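# Set leaning reagent bottles back on shelf, close cabinet

## Task

Three glass reagent bottles have slipped forward and are resting against the inner face of the closed cabinet door. Return all three to standing upright, entirely on the shelf, then close the door, and make sure no bottle falls or breaks along the way.

## Robot and tools

ROBOT. Two arms, left_arm and right_arm, each ending in a two-finger gripper. Scene frame: origin at table-top height, midway between the nominal bases; +x points out over the table, +z up, left_arm on the +y side (these names do not match image sides). Calibrated bases: left_arm (-0.041, +0.399, +0.014) m, right_arm (+0.003, -0.351, +0.014) m. A camera stand sits behind the arms. Cameras: cam_high, cam_low, cam_left_wrist, cam_right_wrist, each 896x504.

GRIPPER GEOMETRY. Fingers point along the gripper's +z and open and close along its x. The reported hand position is the point between the pads; fingertips extend 17.5 mm past it. A block of varying shape juts up to 12 cm toward the gripper's -y and rotates with it.

THE 18-NUMBER ROW. Used by both execute_actions and move. One list covers both arms: left_arm dx, dy, dz, rx, ry, rz, gripper position, force_limit, speed, then the same nine for right_arm. The six pose numbers are offsets, not poses: they are measured from that arm's Hand target at the start of the call or action, along the Hand target's own axes. Scale: 1.0 = 0.6 m for dx/dy/dz and 180 degrees for rx/ry/rz (the three form one rotation vector). All values lie in [-1, 1]. Sending the same offset again moves the arm further. Six zeros means no new pose for that arm. Gripper numbers are absolute settings, not offsets: position +1 = fully open (50 mm), about -0.65 = pads touching, -1 = close until something stops it. force_limit -1/0/+1 ≈ 20/102/185 N per pad (actual grip up to ~15 N above); speed -1/0/+1 ≈ 20/85/150 mm/s; both begin at +1. Always resend each gripper's current three numbers, since 0 is itself a command. New force or speed only applies after a position change of at least 0.01.

execute_actions(actions, cameras). actions is a list of actions; each action is a list of up to 15 rows, one per 1/30 s step, and a shorter list repeats its last row up to 15 steps. Every row in an action counts from the start-of-action Hand target, not from the row before. An empty list returns images and the fields other results may omit (current scene number, task). cameras: names, ["all"], or []; an unknown name voids the call.

move(target, speed, blend, stop_force, zero, blocking, cameras). target: one 18-number row or a list of up to 15 rows, every row an offset from the same starting Hand targets. Paths are straight lines, all finishing together, capped at 10 s. speed in m/s, 0.002 to 3.6 (default 0.25); turning is limited to twice that in rad/s; one value or one per target. blend in m rounds corners (0 = full stop at each). stop_force in N, 3 to 120, for both arms: an arm's path ends when its wrist senses that much push against its travel (relative to its zero), it then backs off slightly and that pose becomes its Hand target; it may keep pressing a little. It can miss light or sliding contacts and is unreliable while the gripper rotates; omit it when leaving a contact. With stop_force all list rows need identical gripper numbers. zero (default true) re-zeroes moving arms first. blocking=false returns after ~0.5 s while the move continues; not allowed with stop_force. Moves do not avoid obstacles or the other arm; avoid paths near an arm's own base, which can whip the elbow. Grippers lag and stray more at high speed.

wait(seconds, 0 to 3600): let the scene run. stop: brake a running move. zoom_image(camera, region [x0,y0,x1,y1] pixels, at most 504x504) enlarges part of the latest image from a camera. zero_wrist_force(arm) re-zeroes that arm's wrist sensor. finished_scene(scene) ends the current scene (give its number); irreversible, so call only when the bottles stand on the shelf and the door is shut with the robot clear.

RESULTS. Positions in m, quaternions wxyz, velocities in m/s and rad/s, all in the scene frame. Readings can be off by a few cm. Hand target = last commanded pose after clipping (orientation is clipped to within 32 degrees of the current one each step); the gripper often rests short, and the next offset counts from Hand target. object_status: 0 moving, 1 blocked while opening, 2 blocked while closing (a grip), 3 reached position or pads met (usually nothing held). Gap ≈ (250 - position_measured) × 0.202 mm. The move line reports how it ended (done, off_target, moving, held, fault) and limits (paced = pose clipped, held = steps withheld, e.g. by the inter-arm clearance check). Wrist force/torque are in the gripper's axes, showing force from the surface into the arm; a third line gives the peak since last shown. Joint torques are total drive output, positive toward larger joint angles.

AVOID. Arms are stiff: aiming even slightly beyond a firm surface can trigger a fault stop (10 s; arm goes limp). Faults come from contact torque at the joint limits (139 N m shoulder/elbow, 26 N m wrists), about 150 N external force, or joints straying from plan. Motors heat when holding loads, stretched out, or pushing unreachable poses; at 85 °C the arm brakes for 30-60 s. Don't let the arms collide or grip each other's fingers. Glass bottles must not drop more than a few centimetres, be knocked over or released while moving; nothing may end up off the table. Move slowly near bottles and the door, avoid slamming the door, and prefer gentle pushes with stop_force.

Each tool is called as name([rows], argument=value, ...), one row to a line, values as JSON.

## Session

execute_actions(actions=[], cameras=["all"])

Scene clock: 0.00 s.
left_arm: end_effector_position=(+0.5289, +0.1916, +0.2575) position_measured=3 object_status=3 end_effector_quat_wxyz=(+0.099, +0.790, -0.559, +0.232) | right_arm: end_effector_position=(+0.0548, -0.5730, +0.2416) position_measured=3 object_status=3 end_effector_quat_wxyz=(+0.037, +0.898, +0.439, -0.012)
Joint positions: left_arm=[-0.49 -1.461 1.876 -2.428 -1.833 2.284] | right_arm=[2.51 -0.685 -2.332 -1.642 1.515 0.025]
Joint velocities: within noise
Joint torques (N m): no reading
Motor temperatures (°C): left_arm=[28 28 26 35 34 32] | right_arm=[24 28 27 32 32 32]
Wrist force (N): no reading
Wrist torque (N m): no reading
Wrist force, peak (N): no reading
Hand target: left_arm +0.5289, +0.1916, +0.2575; +0.099, +0.790, -0.559, +0.232 | right_arm +0.0548, -0.5730, +0.2416; +0.037, +0.898, +0.439, -0.012
Tool commands: left_gripper/position=+1.0 left_gripper/force_limit=+1.0 left_gripper/speed=+1.0 right_gripper/position=+1.0 right_gripper/force_limit=+1.0 right_gripper/speed=+1.0

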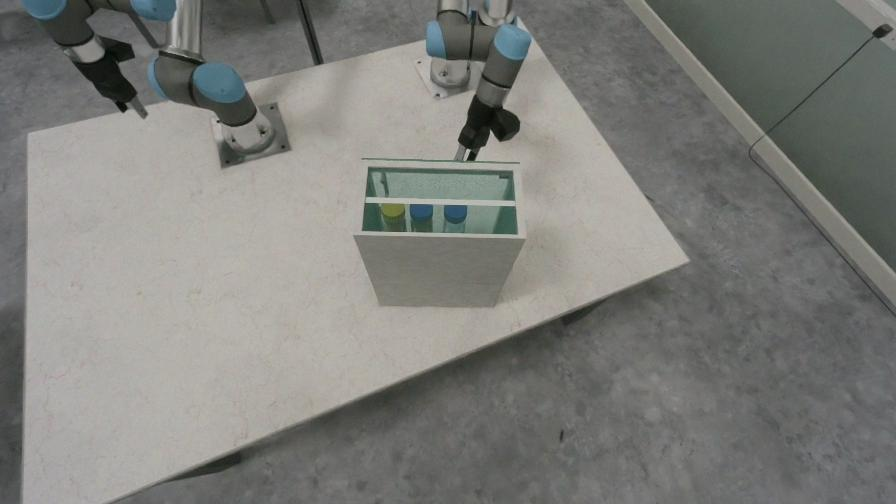

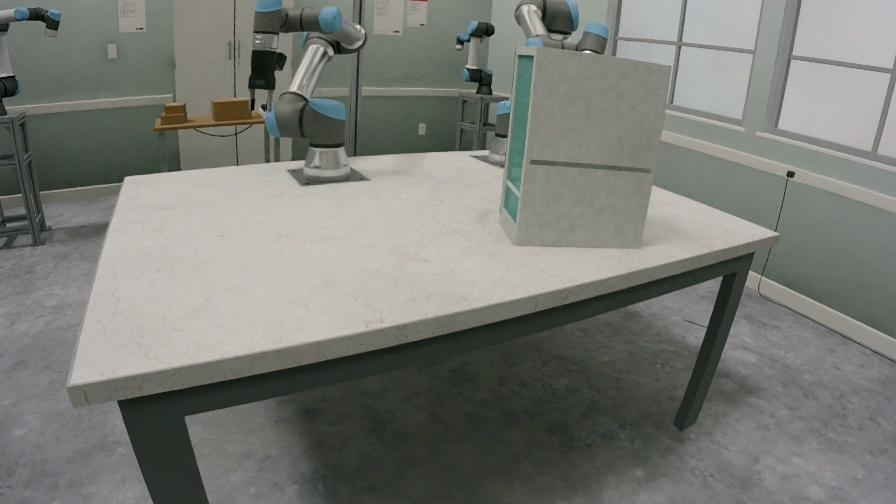

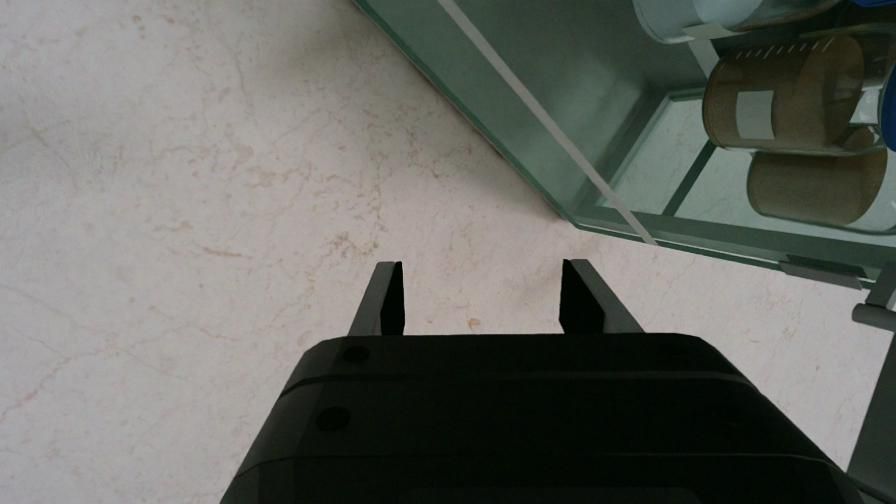

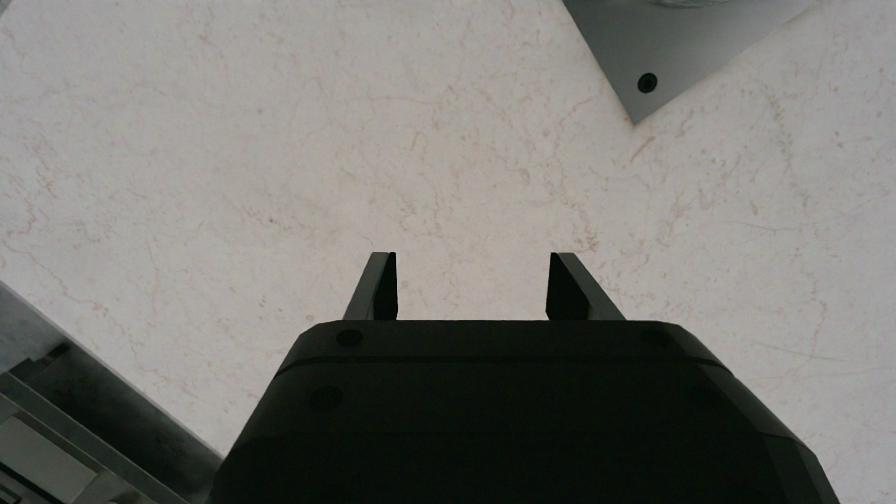

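zoom_image(camera="cam_high", region=[340, 140, 540, 320])

zoom_image(camera="cam_left_wrist", region=[500, 0, 896, 330])

zoom_image(camera="cam_low", region=[460, 0, 760, 280])

Scaled by 2.520.

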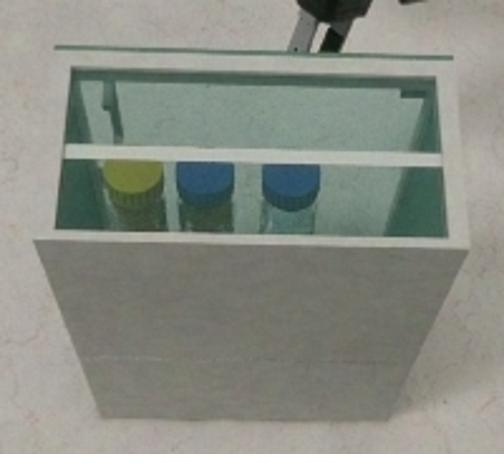

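Scaled by 1.273.

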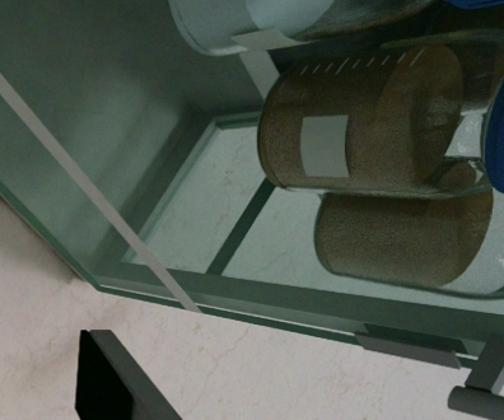

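Scaled by 1.680.

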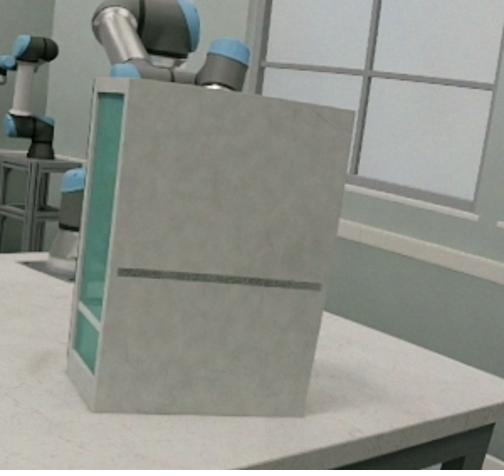

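move([
  [0.028,0.274,-0.105,0,0,0,1,1,1,0,0,0,0,0,0,1,1,1],
  [0.0555,0.548,-0.211,0.424,-0.035,0.196,1,1,1,0,0,0,0,0,0,1,1,1],
], blend=[0.05,0], speed=0.5, cameras=["all"])

Scene clock: 6.87 s.
left_arm: end_effector_position=(+0.2000, +0.0993, +0.3501) position_measured=3 object_status=3 end_effector_quat_wxyz=(+0.500, -0.500, +0.500, -0.500) | right_arm: end_effector_position=(+0.0548, -0.5730, +0.2416) position_measured=3 object_status=3 end_effector_quat_wxyz=(+0.037, +0.898, +0.439, -0.012)
Joint positions: left_arm=[-2.123 -1.802 2.167 -0.369 -0.521 0.003] | right_arm=[2.51 -0.685 -2.332 -1.642 1.515 0.025]
Joint torques (N m): left_arm=[6.79 2.72 -32.97 4.15 -1.5 -2.32] | right_arm=[-0.05 -13.1 27.9 3.19 0 -0.04]
Wrist force (N): left_arm=[0.0 -0.2 -0.2] | right_arm=[-0.3 0.4 -0.3]
Wrist torque (N m): left_arm=[-0.41 0.04 -0.07] | right_arm=[0.06 0.05 0.00]
Wrist force, peak (N): left_arm=[-0.1 -3.0 0.7] | right_arm=[-0.3 0.4 -0.3]
Hand target: left_arm +0.2000, +0.0993, +0.3501; +0.500, -0.500, +0.500, -0.500 | right_arm +0.0548, -0.5730, +0.2416; +0.037, +0.898, +0.439, -0.012
Off the commanded pose: left_arm 0.000 m, 0 deg | right_arm 0.000 m, 0 deg.
move: done

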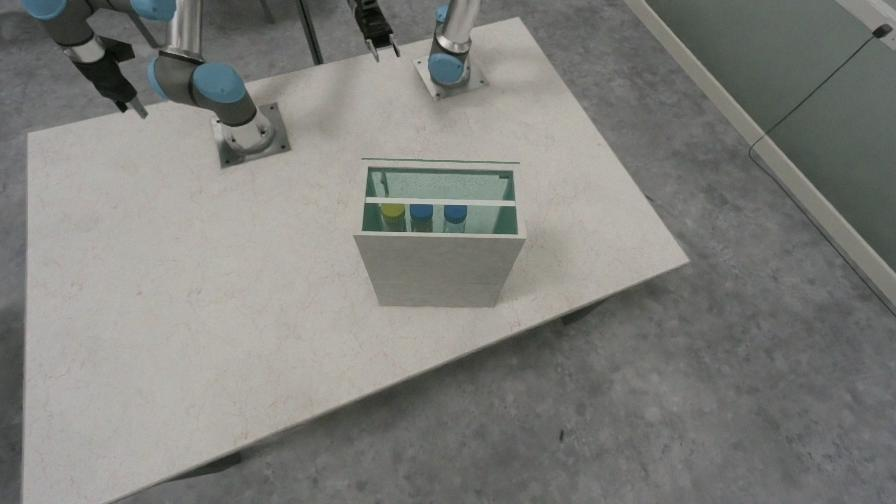

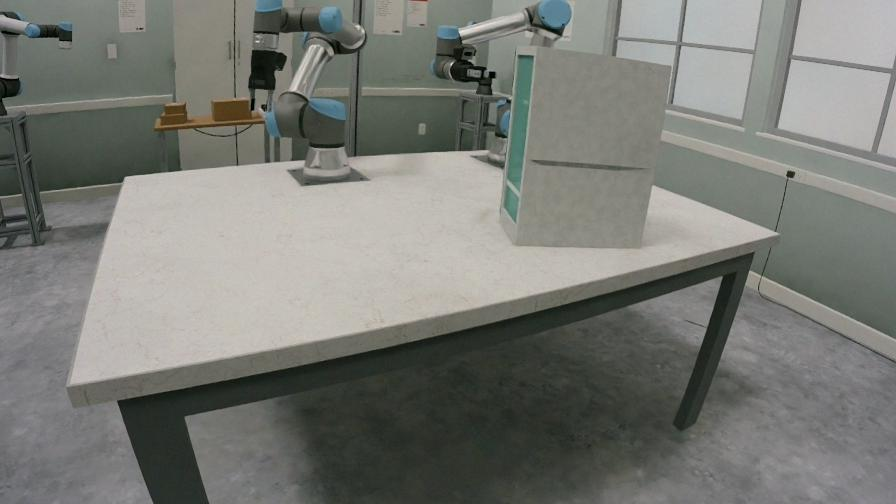

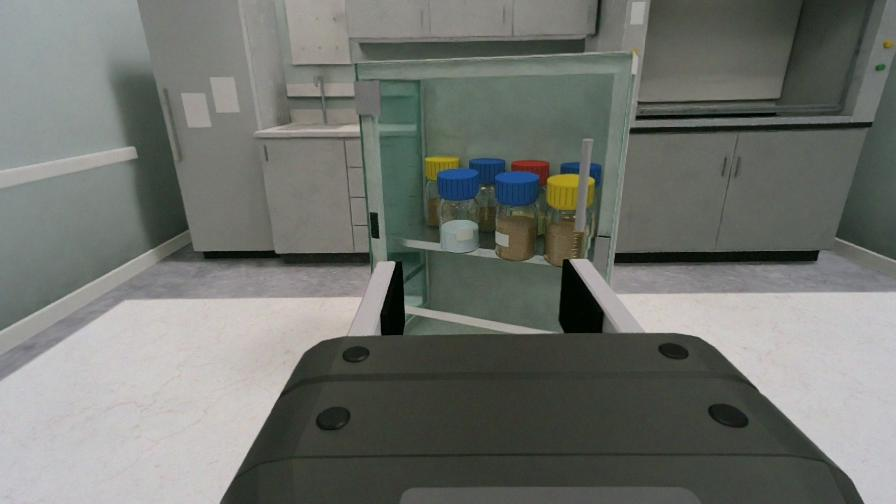

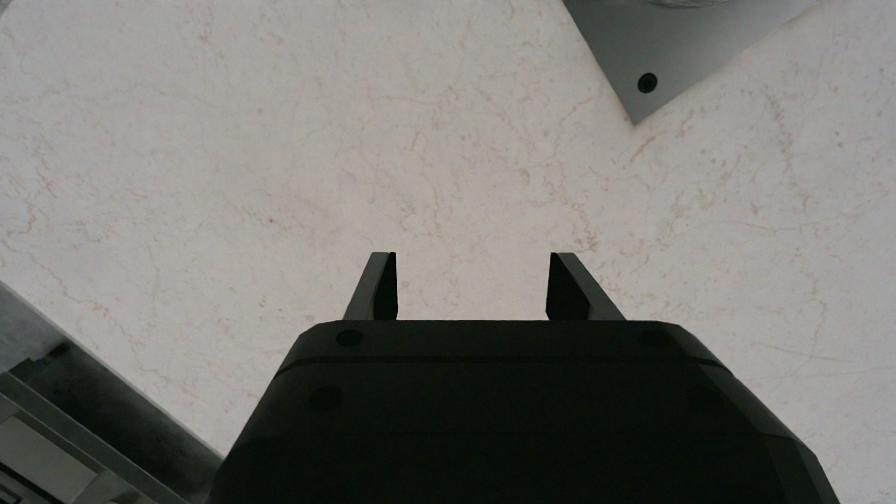

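zoom_image(camera="cam_left_wrist", region=[330, 40, 670, 350])

zoom_image(camera="cam_high", region=[350, 150, 530, 250])

Scaled by 1.482.

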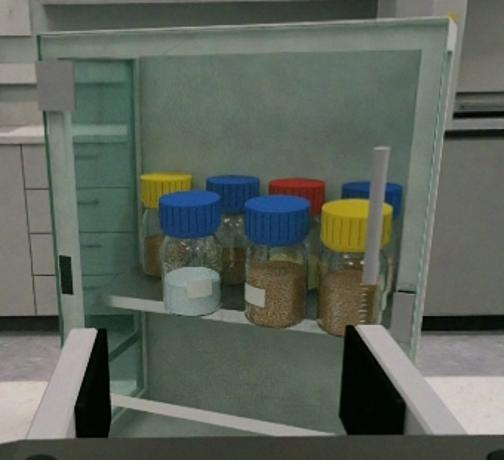

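Scaled by 2.800.

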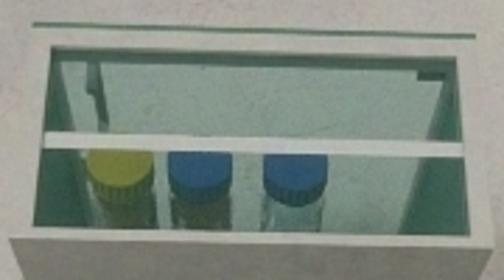

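move(target=[0.1167,0,0.3333,0,0,0,1,1,1,0,0,0,0,0,0,1,1,1], speed=0.4, cameras=["cam_left_wrist","cam_high"])

zoom_image(camera="cam_left_wrist", region=[250, 0, 700, 340])

Scene clock: 10.83 s.
left_arm: end_effector_position=(+0.4000, +0.0294, +0.3498) position_measured=3 object_status=3 end_effector_quat_wxyz=(+0.500, -0.500, +0.500, -0.500) | right_arm: end_effector_position=(+0.0548, -0.5730, +0.2416) position_measured=3 object_status=3 end_effector_quat_wxyz=(+0.037, +0.898, +0.439, -0.012)
Joint positions: left_arm=[-1.475 -1.503 1.898 -0.387 0.127 -0.008] | right_arm=[2.51 -0.685 -2.332 -1.642 1.515 0.025]
Joint torques (N m): left_arm=[6.97 -12.81 -34.2 2.53 1.65 -2.28] | right_arm=[-0.49 -12.75 27.83 3.28 -0.01 -0.03]
Wrist force (N): left_arm=[-0.1 -0.2 -0.2] | right_arm=[0.1 0.2 -0.2]
Wrist torque (N m): left_arm=[-0.40 0.04 -0.07] | right_arm=[0.02 -0.01 0.00]
Wrist force, peak (N): left_arm=[-0.5 -0.4 -2.3] | right_arm=[0.2 0.5 -0.3]
Hand target: left_arm +0.4000, +0.0294, +0.3498; +0.500, -0.500, +0.500, -0.500 | right_arm +0.0548, -0.5730, +0.2416; +0.037, +0.898, +0.439, -0.012
Off the commanded pose: left_arm 0.000 m, 0 deg | right_arm 0.000 m, 0 deg.
move: done
Images, in order (width x height): cam_high 896x504, cam_left_wrist 896x504.

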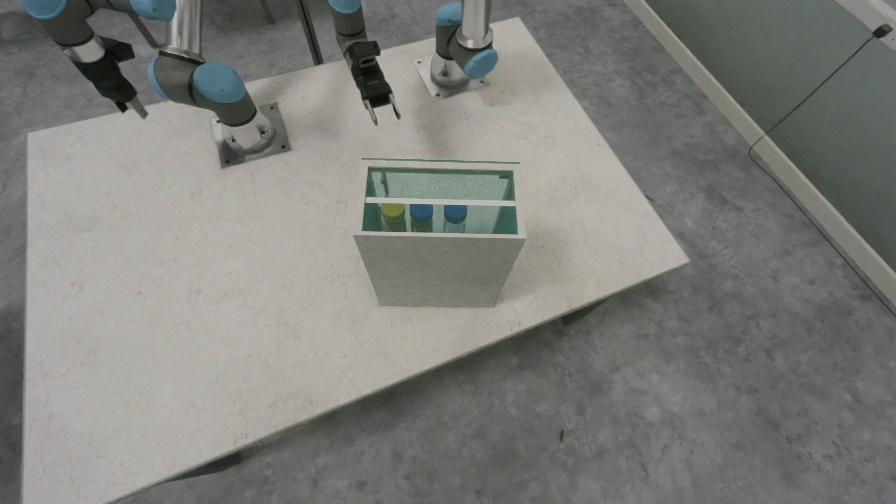

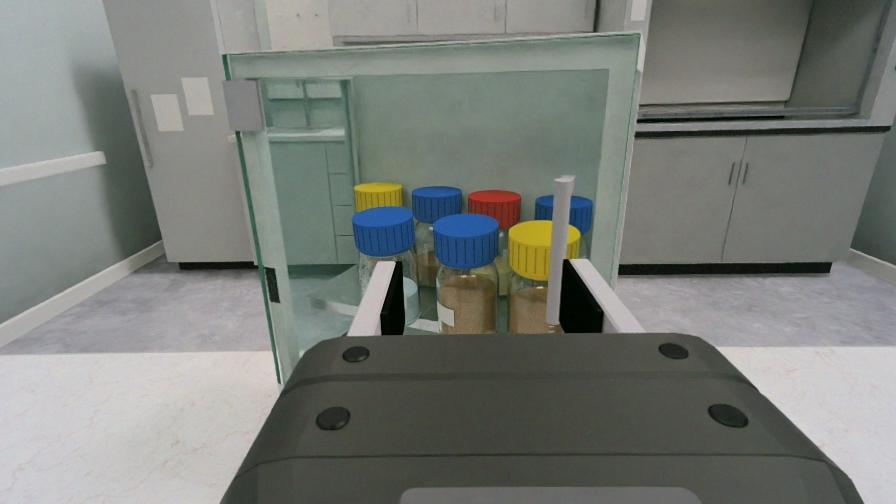

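Scaled by 1.120.

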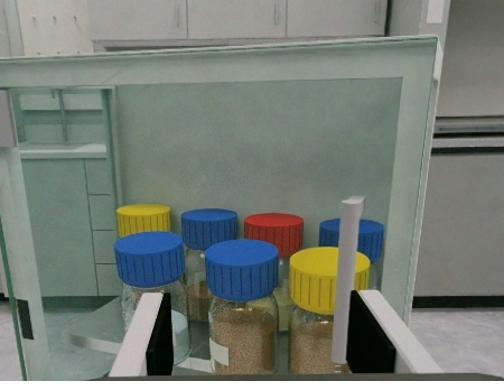

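move(target=[-0.033,-0.417,0.083,-0.25,0,0,1,1,1,0,0,0,0,0,0,1,1,1], speed=0.4, cameras=["cam_left_wrist"])

zoom_image(camera="cam_left_wrist", region=[250, 0, 700, 340])

Scene clock: 16.53 s.
left_arm: end_effector_position=(+0.4493, +0.0500, +0.5987) position_measured=3 object_status=3 end_effector_quat_wxyz=(-0.288, +0.635, -0.645, +0.312) | right_arm: end_effector_position=(+0.0548, -0.5730, +0.2416) position_measured=3 object_status=3 end_effector_quat_wxyz=(+0.037, +0.898, +0.439, -0.012)
Joint positions: left_arm=[-1.197 -0.905 0.035 1.956 0.807 -0.953] | right_arm=[2.51 -0.685 -2.332 -1.642 1.515 0.025]
Joint torques (N m): left_arm=[-6.99 -29.91 -24.83 4.76 -3 -2.1] | right_arm=[-0.16 -13.01 27.9 3.27 -0.07 0.04]
Wrist force (N): left_arm=[0.1 -0.2 -0.4] | right_arm=[0.0 0.2 -0.1]
Wrist torque (N m): left_arm=[-0.07 -0.10 -0.13] | right_arm=[0.02 0.00 0.00]
Wrist force, peak (N): left_arm=[-0.1 -1.3 -1.3] | right_arm=[0.0 0.3 -0.4]
Hand target: left_arm +0.4501, +0.0492, +0.6000; -0.270, +0.654, -0.653, +0.270 | right_arm +0.0548, -0.5730, +0.2416; +0.037, +0.898, +0.439, -0.012
Off the commanded pose: left_arm 0.002 m, 6 deg | right_arm 0.000 m, 0 deg.
elbow stopped short (left arm): the move would have taken joint 3 (elbow) straighter than the controller allows.
move: off_target (left_arm)

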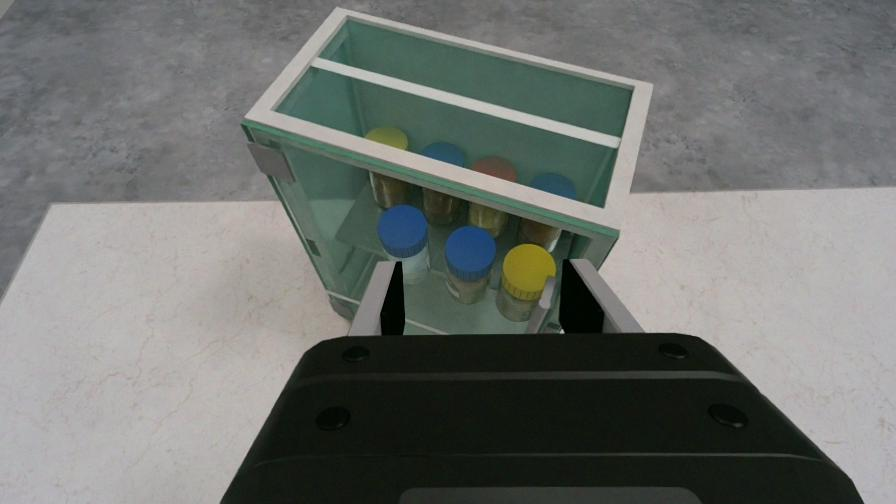

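Scaled by 1.120.

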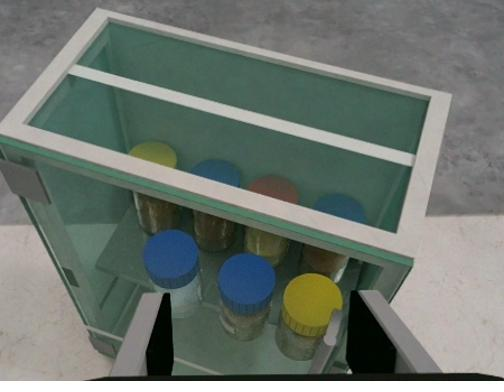

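move([
  [0.0517,0.364,0.319,0.2475,0.1149,0.0479,1,1,1,0.3415,0.2532,-0.1013,0.224,0.162,0.16,1,1,1],
  [0.0517,0.364,0.319,0.2475,0.1149,0.0479,1,1,1,0.995,0.377,-0.033,0.4486,0.3244,0.3193,1,1,1],
], blend=[0.08,0], speed=0.4, cameras=["all"])

Scene clock: 25.20 s.
left_arm: end_effector_position=(+0.4313, +0.0193, +0.3198) position_measured=3 object_status=3 end_effector_quat_wxyz=(+0.394, -0.405, +0.589, -0.578) | right_arm: end_effector_position=(+0.3369, -0.4650, +0.2915) position_measured=3 object_status=3 end_effector_quat_wxyz=(-0.427, +0.891, +0.135, +0.074)
Joint positions: left_arm=[-1.296 -1.58 2.047 -0.431 0.677 -0.032] | right_arm=[2.677 -1.5 -1.9 -1.807 2.352 0.596]
Joint torques (N m): left_arm=[6.93 -34.69 -10.96 -4.42 1.5 2.43] | right_arm=[-11.62 33.7 35.24 -0.44 0.48 -1.56]
Wrist force (N): left_arm=[0.3 -0.1 -0.6] | right_arm=[-1.1 -0.2 -1.5]
Wrist torque (N m): left_arm=[-0.38 -0.01 -0.16] | right_arm=[-0.05 0.12 -0.13]
Wrist force, peak (N): left_arm=[-0.2 3.8 -0.8] | right_arm=[2.6 3.7 4.8]
Hand target: left_arm +0.4313, +0.0193, +0.3198; +0.394, -0.405, +0.589, -0.578 (not the last commanded pose) | right_arm +0.3369, -0.4650, +0.2915; -0.427, +0.891, +0.135, +0.074 (not the last commanded pose)
Off the commanded pose: left_arm 0.010 m, 1 deg | right_arm 0.350 m, 50 deg.
move: held (right_arm; a check stopped the path), off_target (left_arm; braked when a check withheld steps of right_arm); path passed 0 of 2 targets; limits=held
pose unreachable (right arm): on one or more control steps of this call, first in action 0 (counted from 0), this arm could not follow its commanded pose, so it was not sent that pose on those steps. It may still have moved: this result reports where it is.
cause: moving toward the commanded pose would bring two parts of the arm too close to each other (its gripper and another part of the arm, with joints 4 (wrist 1) to 6 (wrist 3) between them, 14 mm apart when it was first held).

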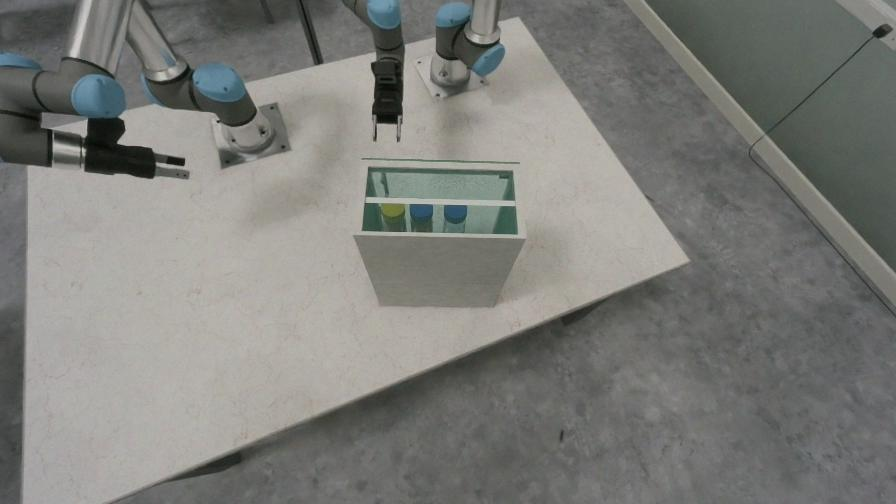

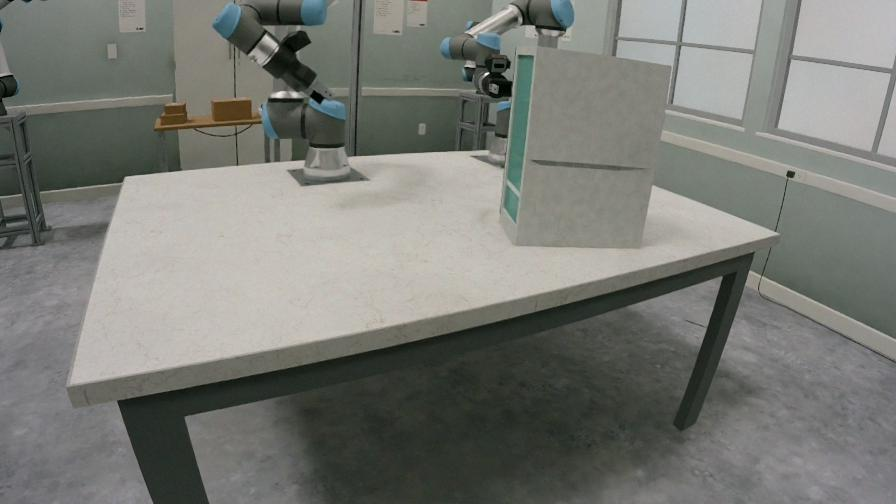

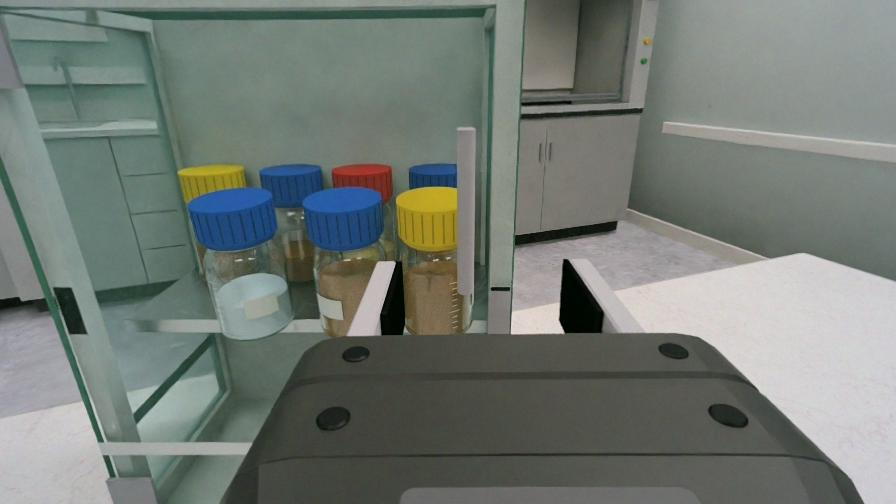

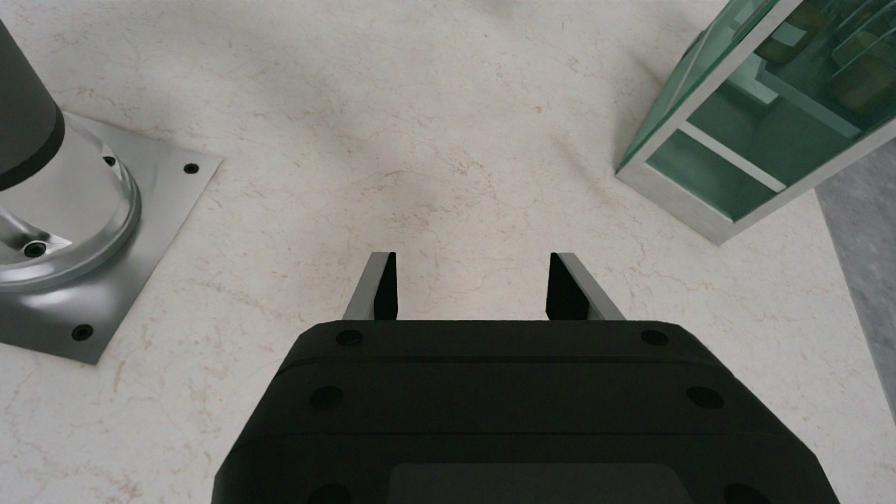

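move([
  [0,0,0,0,0,0,1,1,1,0.182,0,0.095,0.1412,0.3564,0.2037,1,1,1],
  [0,0,0,0,0,0,1,1,1,0.4558,0.001,0.2367,0.1412,0.3564,0.2037,1,1,1],
], blend=[0.05,0], speed=0.4, cameras=["cam_left_wrist","cam_right_wrist"])

Scene clock: 28.47 s.
left_arm: end_effector_position=(+0.4313, +0.0193, +0.3198) position_measured=3 object_status=3 end_effector_quat_wxyz=(+0.394, -0.405, +0.589, -0.578) | right_arm: end_effector_position=(+0.3421, -0.4621, +0.2910) position_measured=3 object_status=3 end_effector_quat_wxyz=(-0.442, +0.886, +0.109, +0.090)
Joint positions: left_arm=[-1.296 -1.58 2.047 -0.431 0.677 -0.032] | right_arm=[2.664 -1.498 -1.925 -1.778 2.405 0.624]
Joint torques (N m): left_arm=[7.08 -34.94 -11.04 -4.27 1.5 2.55] | right_arm=[11.31 5.57 35.77 -0.39 0.46 -1.6]
Wrist force (N): left_arm=[0.1 -0.5 -0.5] | right_arm=[-1.3 0.2 -1.8]
Wrist torque (N m): left_arm=[-0.44 0.01 -0.15] | right_arm=[0.01 0.16 -0.14]
Wrist force, peak (N): left_arm=[0.6 -0.1 -0.4] | right_arm=[-3.2 2.0 -0.9]
Hand target: left_arm +0.4313, +0.0193, +0.3198; +0.394, -0.405, +0.589, -0.578 | right_arm +0.3420, -0.4621, +0.2910; -0.442, +0.886, +0.109, +0.090 (not the last commanded pose)
Off the commanded pose: left_arm 0.000 m, 0 deg | right_arm 0.302 m, 74 deg.
move: held (right_arm; a check stopped the path); path passed 0 of 2 targets; limits=held
pose unreachable (right arm): on one or more control steps of this call, first in action 0 (counted from 0), this arm could not follow its commanded pose, so it was not sent that pose on those steps. It may still have moved: this result reports where it is.
cause: moving toward the commanded pose would bring two parts of the arm too close to each other (its gripper and another part of the arm, with joints 4 (wrist 1) to 6 (wrist 3) between them, 9 mm apart when it was first held).

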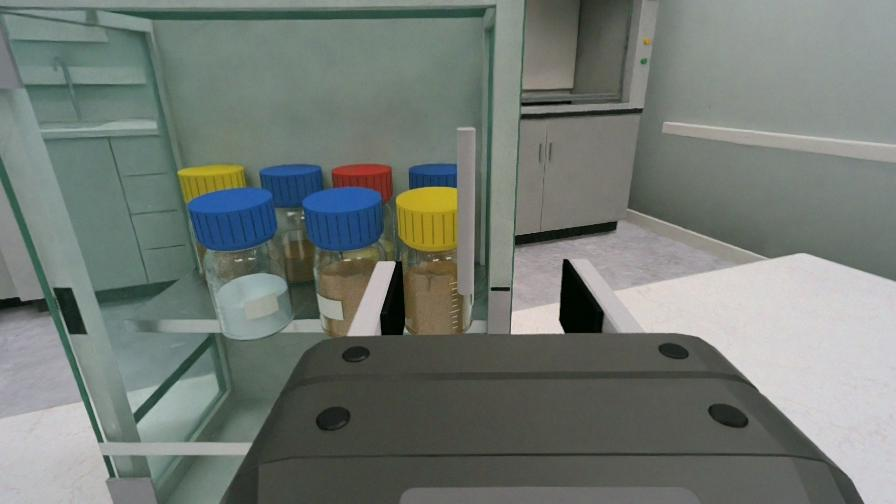

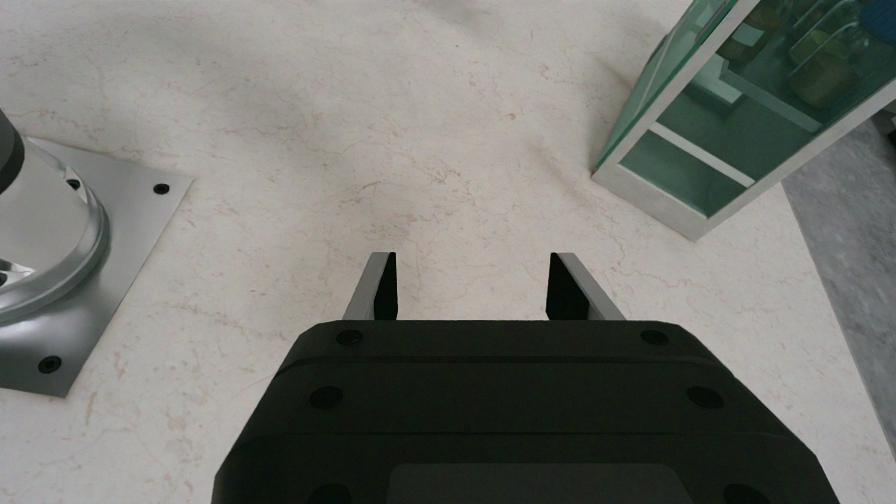

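zoom_image(camera="cam_left_wrist", region=[160, 120, 540, 350])

zoom_image(camera="cam_left_wrist", region=[380, 100, 540, 350])

zoom_image(camera="cam_right_wrist", region=[560, 0, 896, 260])

Scaled by 1.326.

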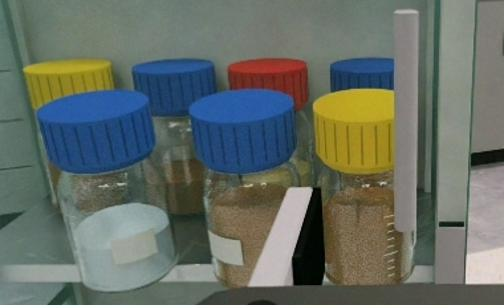

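Scaled by 2.016.

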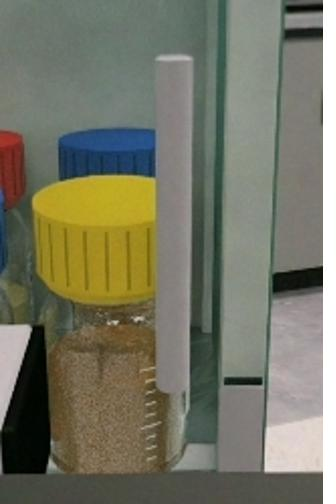

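Scaled by 1.500.

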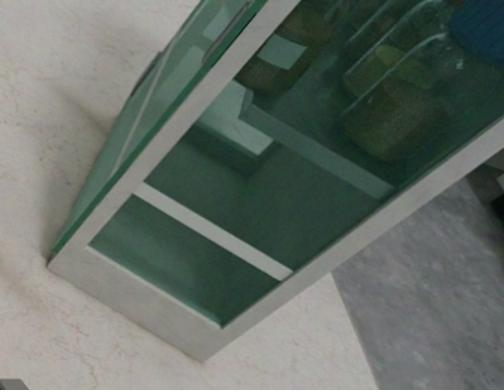

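move([
  [0,0,0,0,0,0,1,1,1,0.1,-0.035,0.06,0.0073,0.171,0.2083,1,1,1],
  [0,0,0,0,0,0,1,1,1,0.4018,-0.1382,0.241,0.0073,0.171,0.2083,1,1,1],
], blend=[0.05,0], speed=0.4, cameras=["cam_high","cam_right_wrist"])

zoom_image(camera="cam_right_wrist", region=[200, 0, 700, 340])

Scene clock: 31.90 s.
left_arm: end_effector_position=(+0.4313, +0.0193, +0.3198) position_measured=3 object_status=3 end_effector_quat_wxyz=(+0.394, -0.405, +0.589, -0.578) | right_arm: end_effector_position=(+0.3463, -0.4581, +0.2920) position_measured=3 object_status=3 end_effector_quat_wxyz=(-0.449, +0.885, +0.078, +0.097)
Joint positions: left_arm=[-1.296 -1.58 2.047 -0.431 0.677 -0.032] | right_arm=[2.662 -1.486 -1.952 -1.736 2.441 0.694]
Joint torques (N m): left_arm=[7.08 -34.57 -10.65 -4.3 1.48 2.33] | right_arm=[11.64 5.09 34.76 -0.52 0.42 -1.49]
Wrist force (N): left_arm=[-0.1 -0.3 -0.2] | right_arm=[-1.0 -0.1 -2.0]
Wrist torque (N m): left_arm=[-0.41 0.04 -0.16] | right_arm=[-0.02 0.10 -0.13]
Wrist force, peak (N): left_arm=[-0.5 -0.2 -0.4] | right_arm=[-2.1 -1.0 -0.7]
Hand target: left_arm +0.4313, +0.0193, +0.3198; +0.394, -0.405, +0.589, -0.578 | right_arm +0.3463, -0.4581, +0.2920; -0.449, +0.885, +0.079, +0.097 (not the last commanded pose)
Off the commanded pose: left_arm 0.000 m, 0 deg | right_arm 0.287 m, 45 deg.
move: held (right_arm; a check stopped the path); path passed 0 of 2 targets; limits=held
pose unreachable (right arm): on one or more control steps of this call, first in action 0 (counted from 0), this arm could not follow its commanded pose, so it was not sent that pose on those steps. It may still have moved: this result reports where it is.
cause: moving toward the commanded pose would bring two parts of the arm too close to each other (its gripper and another part of the arm, with joints 4 (wrist 1) to 6 (wrist 3) between them, 7 mm apart when it was first held).

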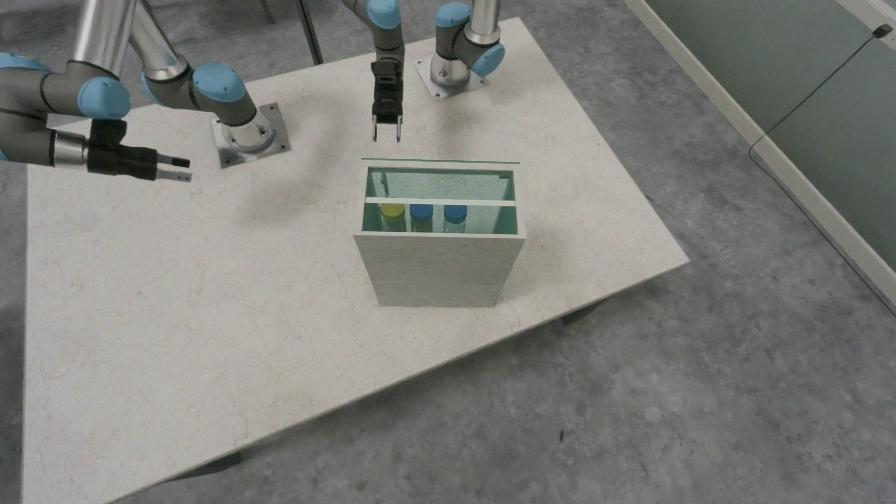

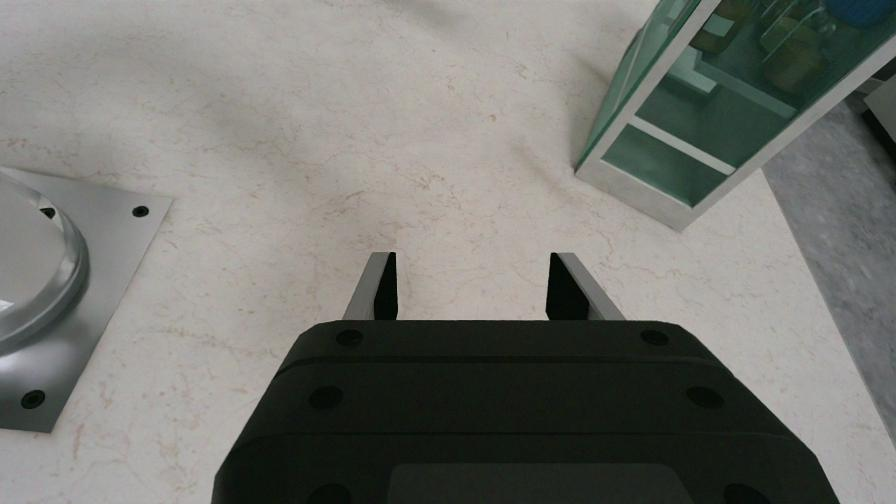

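Scaled by 1.008.

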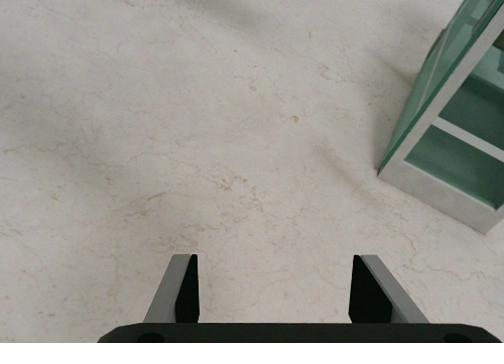

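move([
  [0,0,0,0,0,0,1,1,1,0.0203,-0.0363,-0.0522,-0.2436,-0.1924,-0.2152,1,1,1],
  [0,0,0,0,0,0,1,1,1,0.0203,-0.0363,-0.0522,-0.044,-0.374,-0.6654,1,1,1],
  [0,0,0,0,0,0,1,1,1,0.0203,-0.0363,-0.0522,-0.2384,0.3018,0.6945,1,1,1],
  [0,0,0,0,0,0,1,1,1,0.4167,-0.0953,0.2398,0.062,0.2941,0.2194,1,1,1],
], blend=[0.05,0.05,0.05,0], speed=0.7, cameras=["cam_high","cam_right_wrist"])

zoom_image(camera="cam_right_wrist", region=[0, 0, 500, 340])

Scene clock: 41.03 s.
left_arm: end_effector_position=(+0.4313, +0.0193, +0.3198) position_measured=3 object_status=3 end_effector_quat_wxyz=(+0.394, -0.405, +0.589, -0.578) | right_arm: end_effector_position=(+0.5901, -0.2952, +0.3141) position_measured=3 object_status=3 end_effector_quat_wxyz=(-0.522, +0.680, -0.409, +0.313)
Joint positions: left_arm=[-1.296 -1.58 2.047 -0.431 0.677 -0.032] | right_arm=[3.346 -1.757 -2.293 0.635 1.848 -3.216]
Joint torques (N m): left_arm=[5.72 -35.06 -10.99 -4.48 1.48 2.34] | right_arm=[-11.78 12.55 28.27 5.39 1.3 1.49]
Wrist force (N): left_arm=[0.1 -0.1 0.0] | right_arm=[-0.8 -0.6 -3.2]
Wrist torque (N m): left_arm=[-0.39 0.01 -0.15] | right_arm=[-0.07 -0.01 -0.26]
Wrist force, peak (N): left_arm=[0.4 -0.5 -0.7] | right_arm=[-0.7 -0.6 -3.3]
Hand target: left_arm +0.4313, +0.0193, +0.3198; +0.394, -0.405, +0.589, -0.578 | right_arm +0.5901, -0.2952, +0.3141; -0.522, +0.680, -0.409, +0.313
Off the commanded pose: left_arm 0.000 m, 0 deg | right_arm 0.000 m, 0 deg.
move: done

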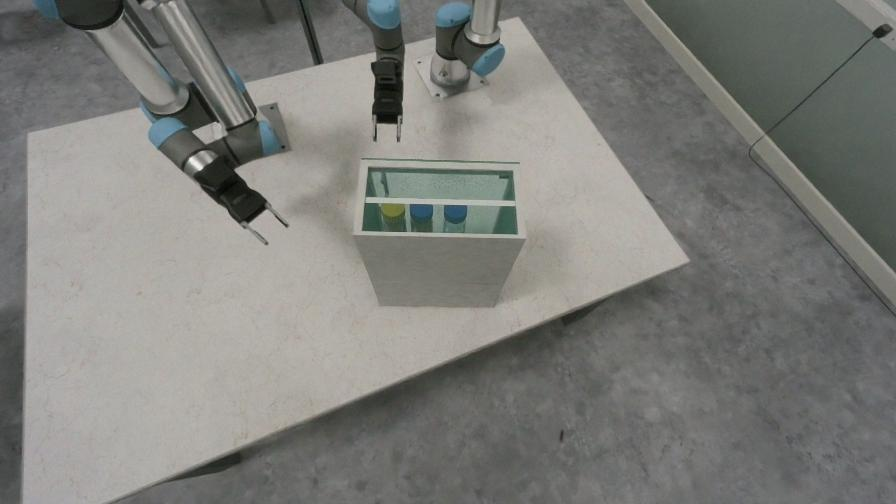

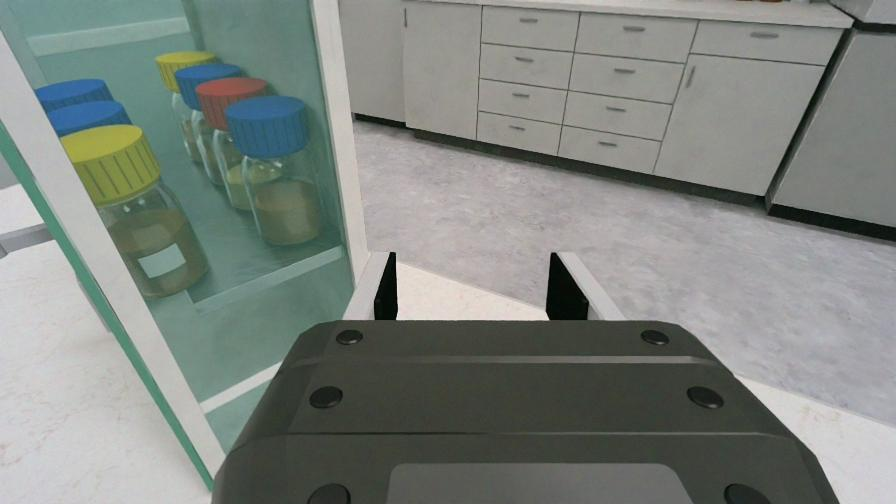

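Scaled by 1.008.

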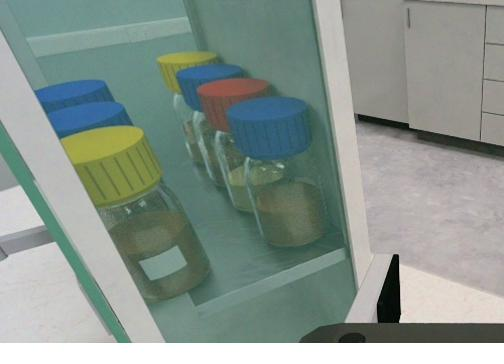

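zoom_image(camera="cam_right_wrist", region=[30, 110, 240, 330])

zoom_image(camera="cam_right_wrist", region=[0, 0, 380, 504])

Scaled by 2.291.

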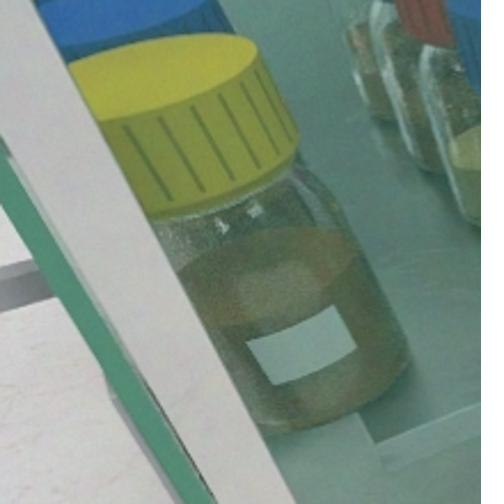

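Scaled by 1.000.

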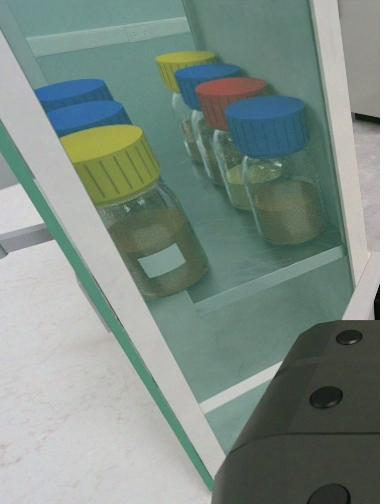

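wait(seconds=0, cameras=["cam_left_wrist"])

zoom_image(camera="cam_left_wrist", region=[600, 80, 896, 380])

Scene clock: 50.13 s.
left_arm: end_effector_position=(+0.4313, +0.0193, +0.3198) position_measured=3 object_status=3 end_effector_quat_wxyz=(+0.394, -0.405, +0.589, -0.578) | right_arm: end_effector_position=(+0.5901, -0.2952, +0.3141) position_measured=3 object_status=3 end_effector_quat_wxyz=(-0.522, +0.680, -0.409, +0.313)
Joint positions: left_arm=[-1.296 -1.58 2.047 -0.431 0.677 -0.032] | right_arm=[3.346 -1.757 -2.293 0.635 1.848 -3.216]
Joint torques (N m): left_arm=[6.37 -34.65 -10.98 -4.28 1.26 2.2] | right_arm=[-11.45 11.95 28.42 5.69 1.49 1.47]
Wrist force (N): left_arm=[-0.2 -0.1 -0.3] | right_arm=[-0.7 -1.0 -2.9]
Wrist torque (N m): left_arm=[-0.39 0.06 -0.15] | right_arm=[-0.13 -0.02 -0.26]
Wrist force, peak (N): left_arm=[0.0 -0.4 -0.8] | right_arm=[-0.9 -0.8 -3.4]
Hand target: left_arm +0.4313, +0.0193, +0.3198; +0.394, -0.405, +0.589, -0.578 | right_arm +0.5901, -0.2952, +0.3141; -0.522, +0.680, -0.409, +0.313
Tool commands: left_gripper/position=+1.0 left_gripper/force_limit=+1.0 left_gripper/speed=+1.0 right_gripper/position=+1.0 right_gripper/force_limit=+1.0 right_gripper/speed=+1.0
Off the commanded pose: left_arm 0.000 m, 0 deg | right_arm 0.000 m, 0 deg.

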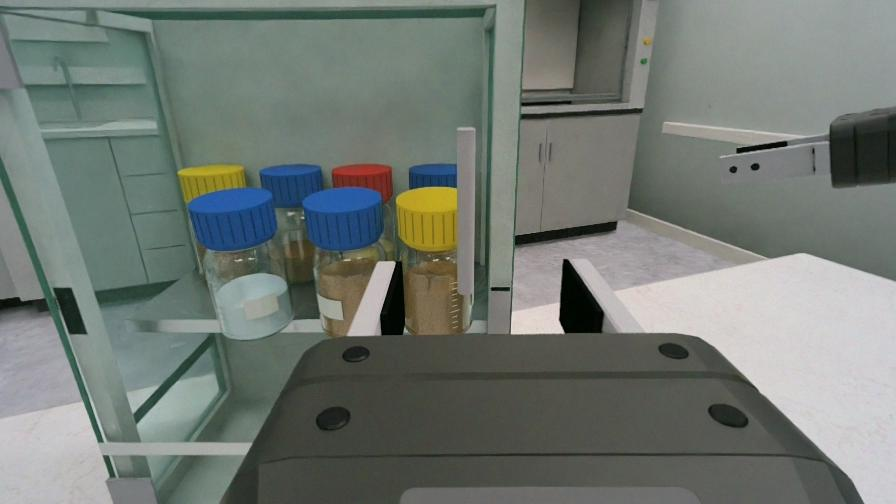

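Scaled by 1.680.

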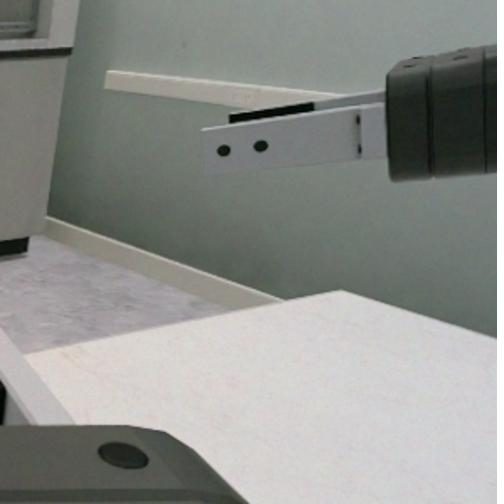

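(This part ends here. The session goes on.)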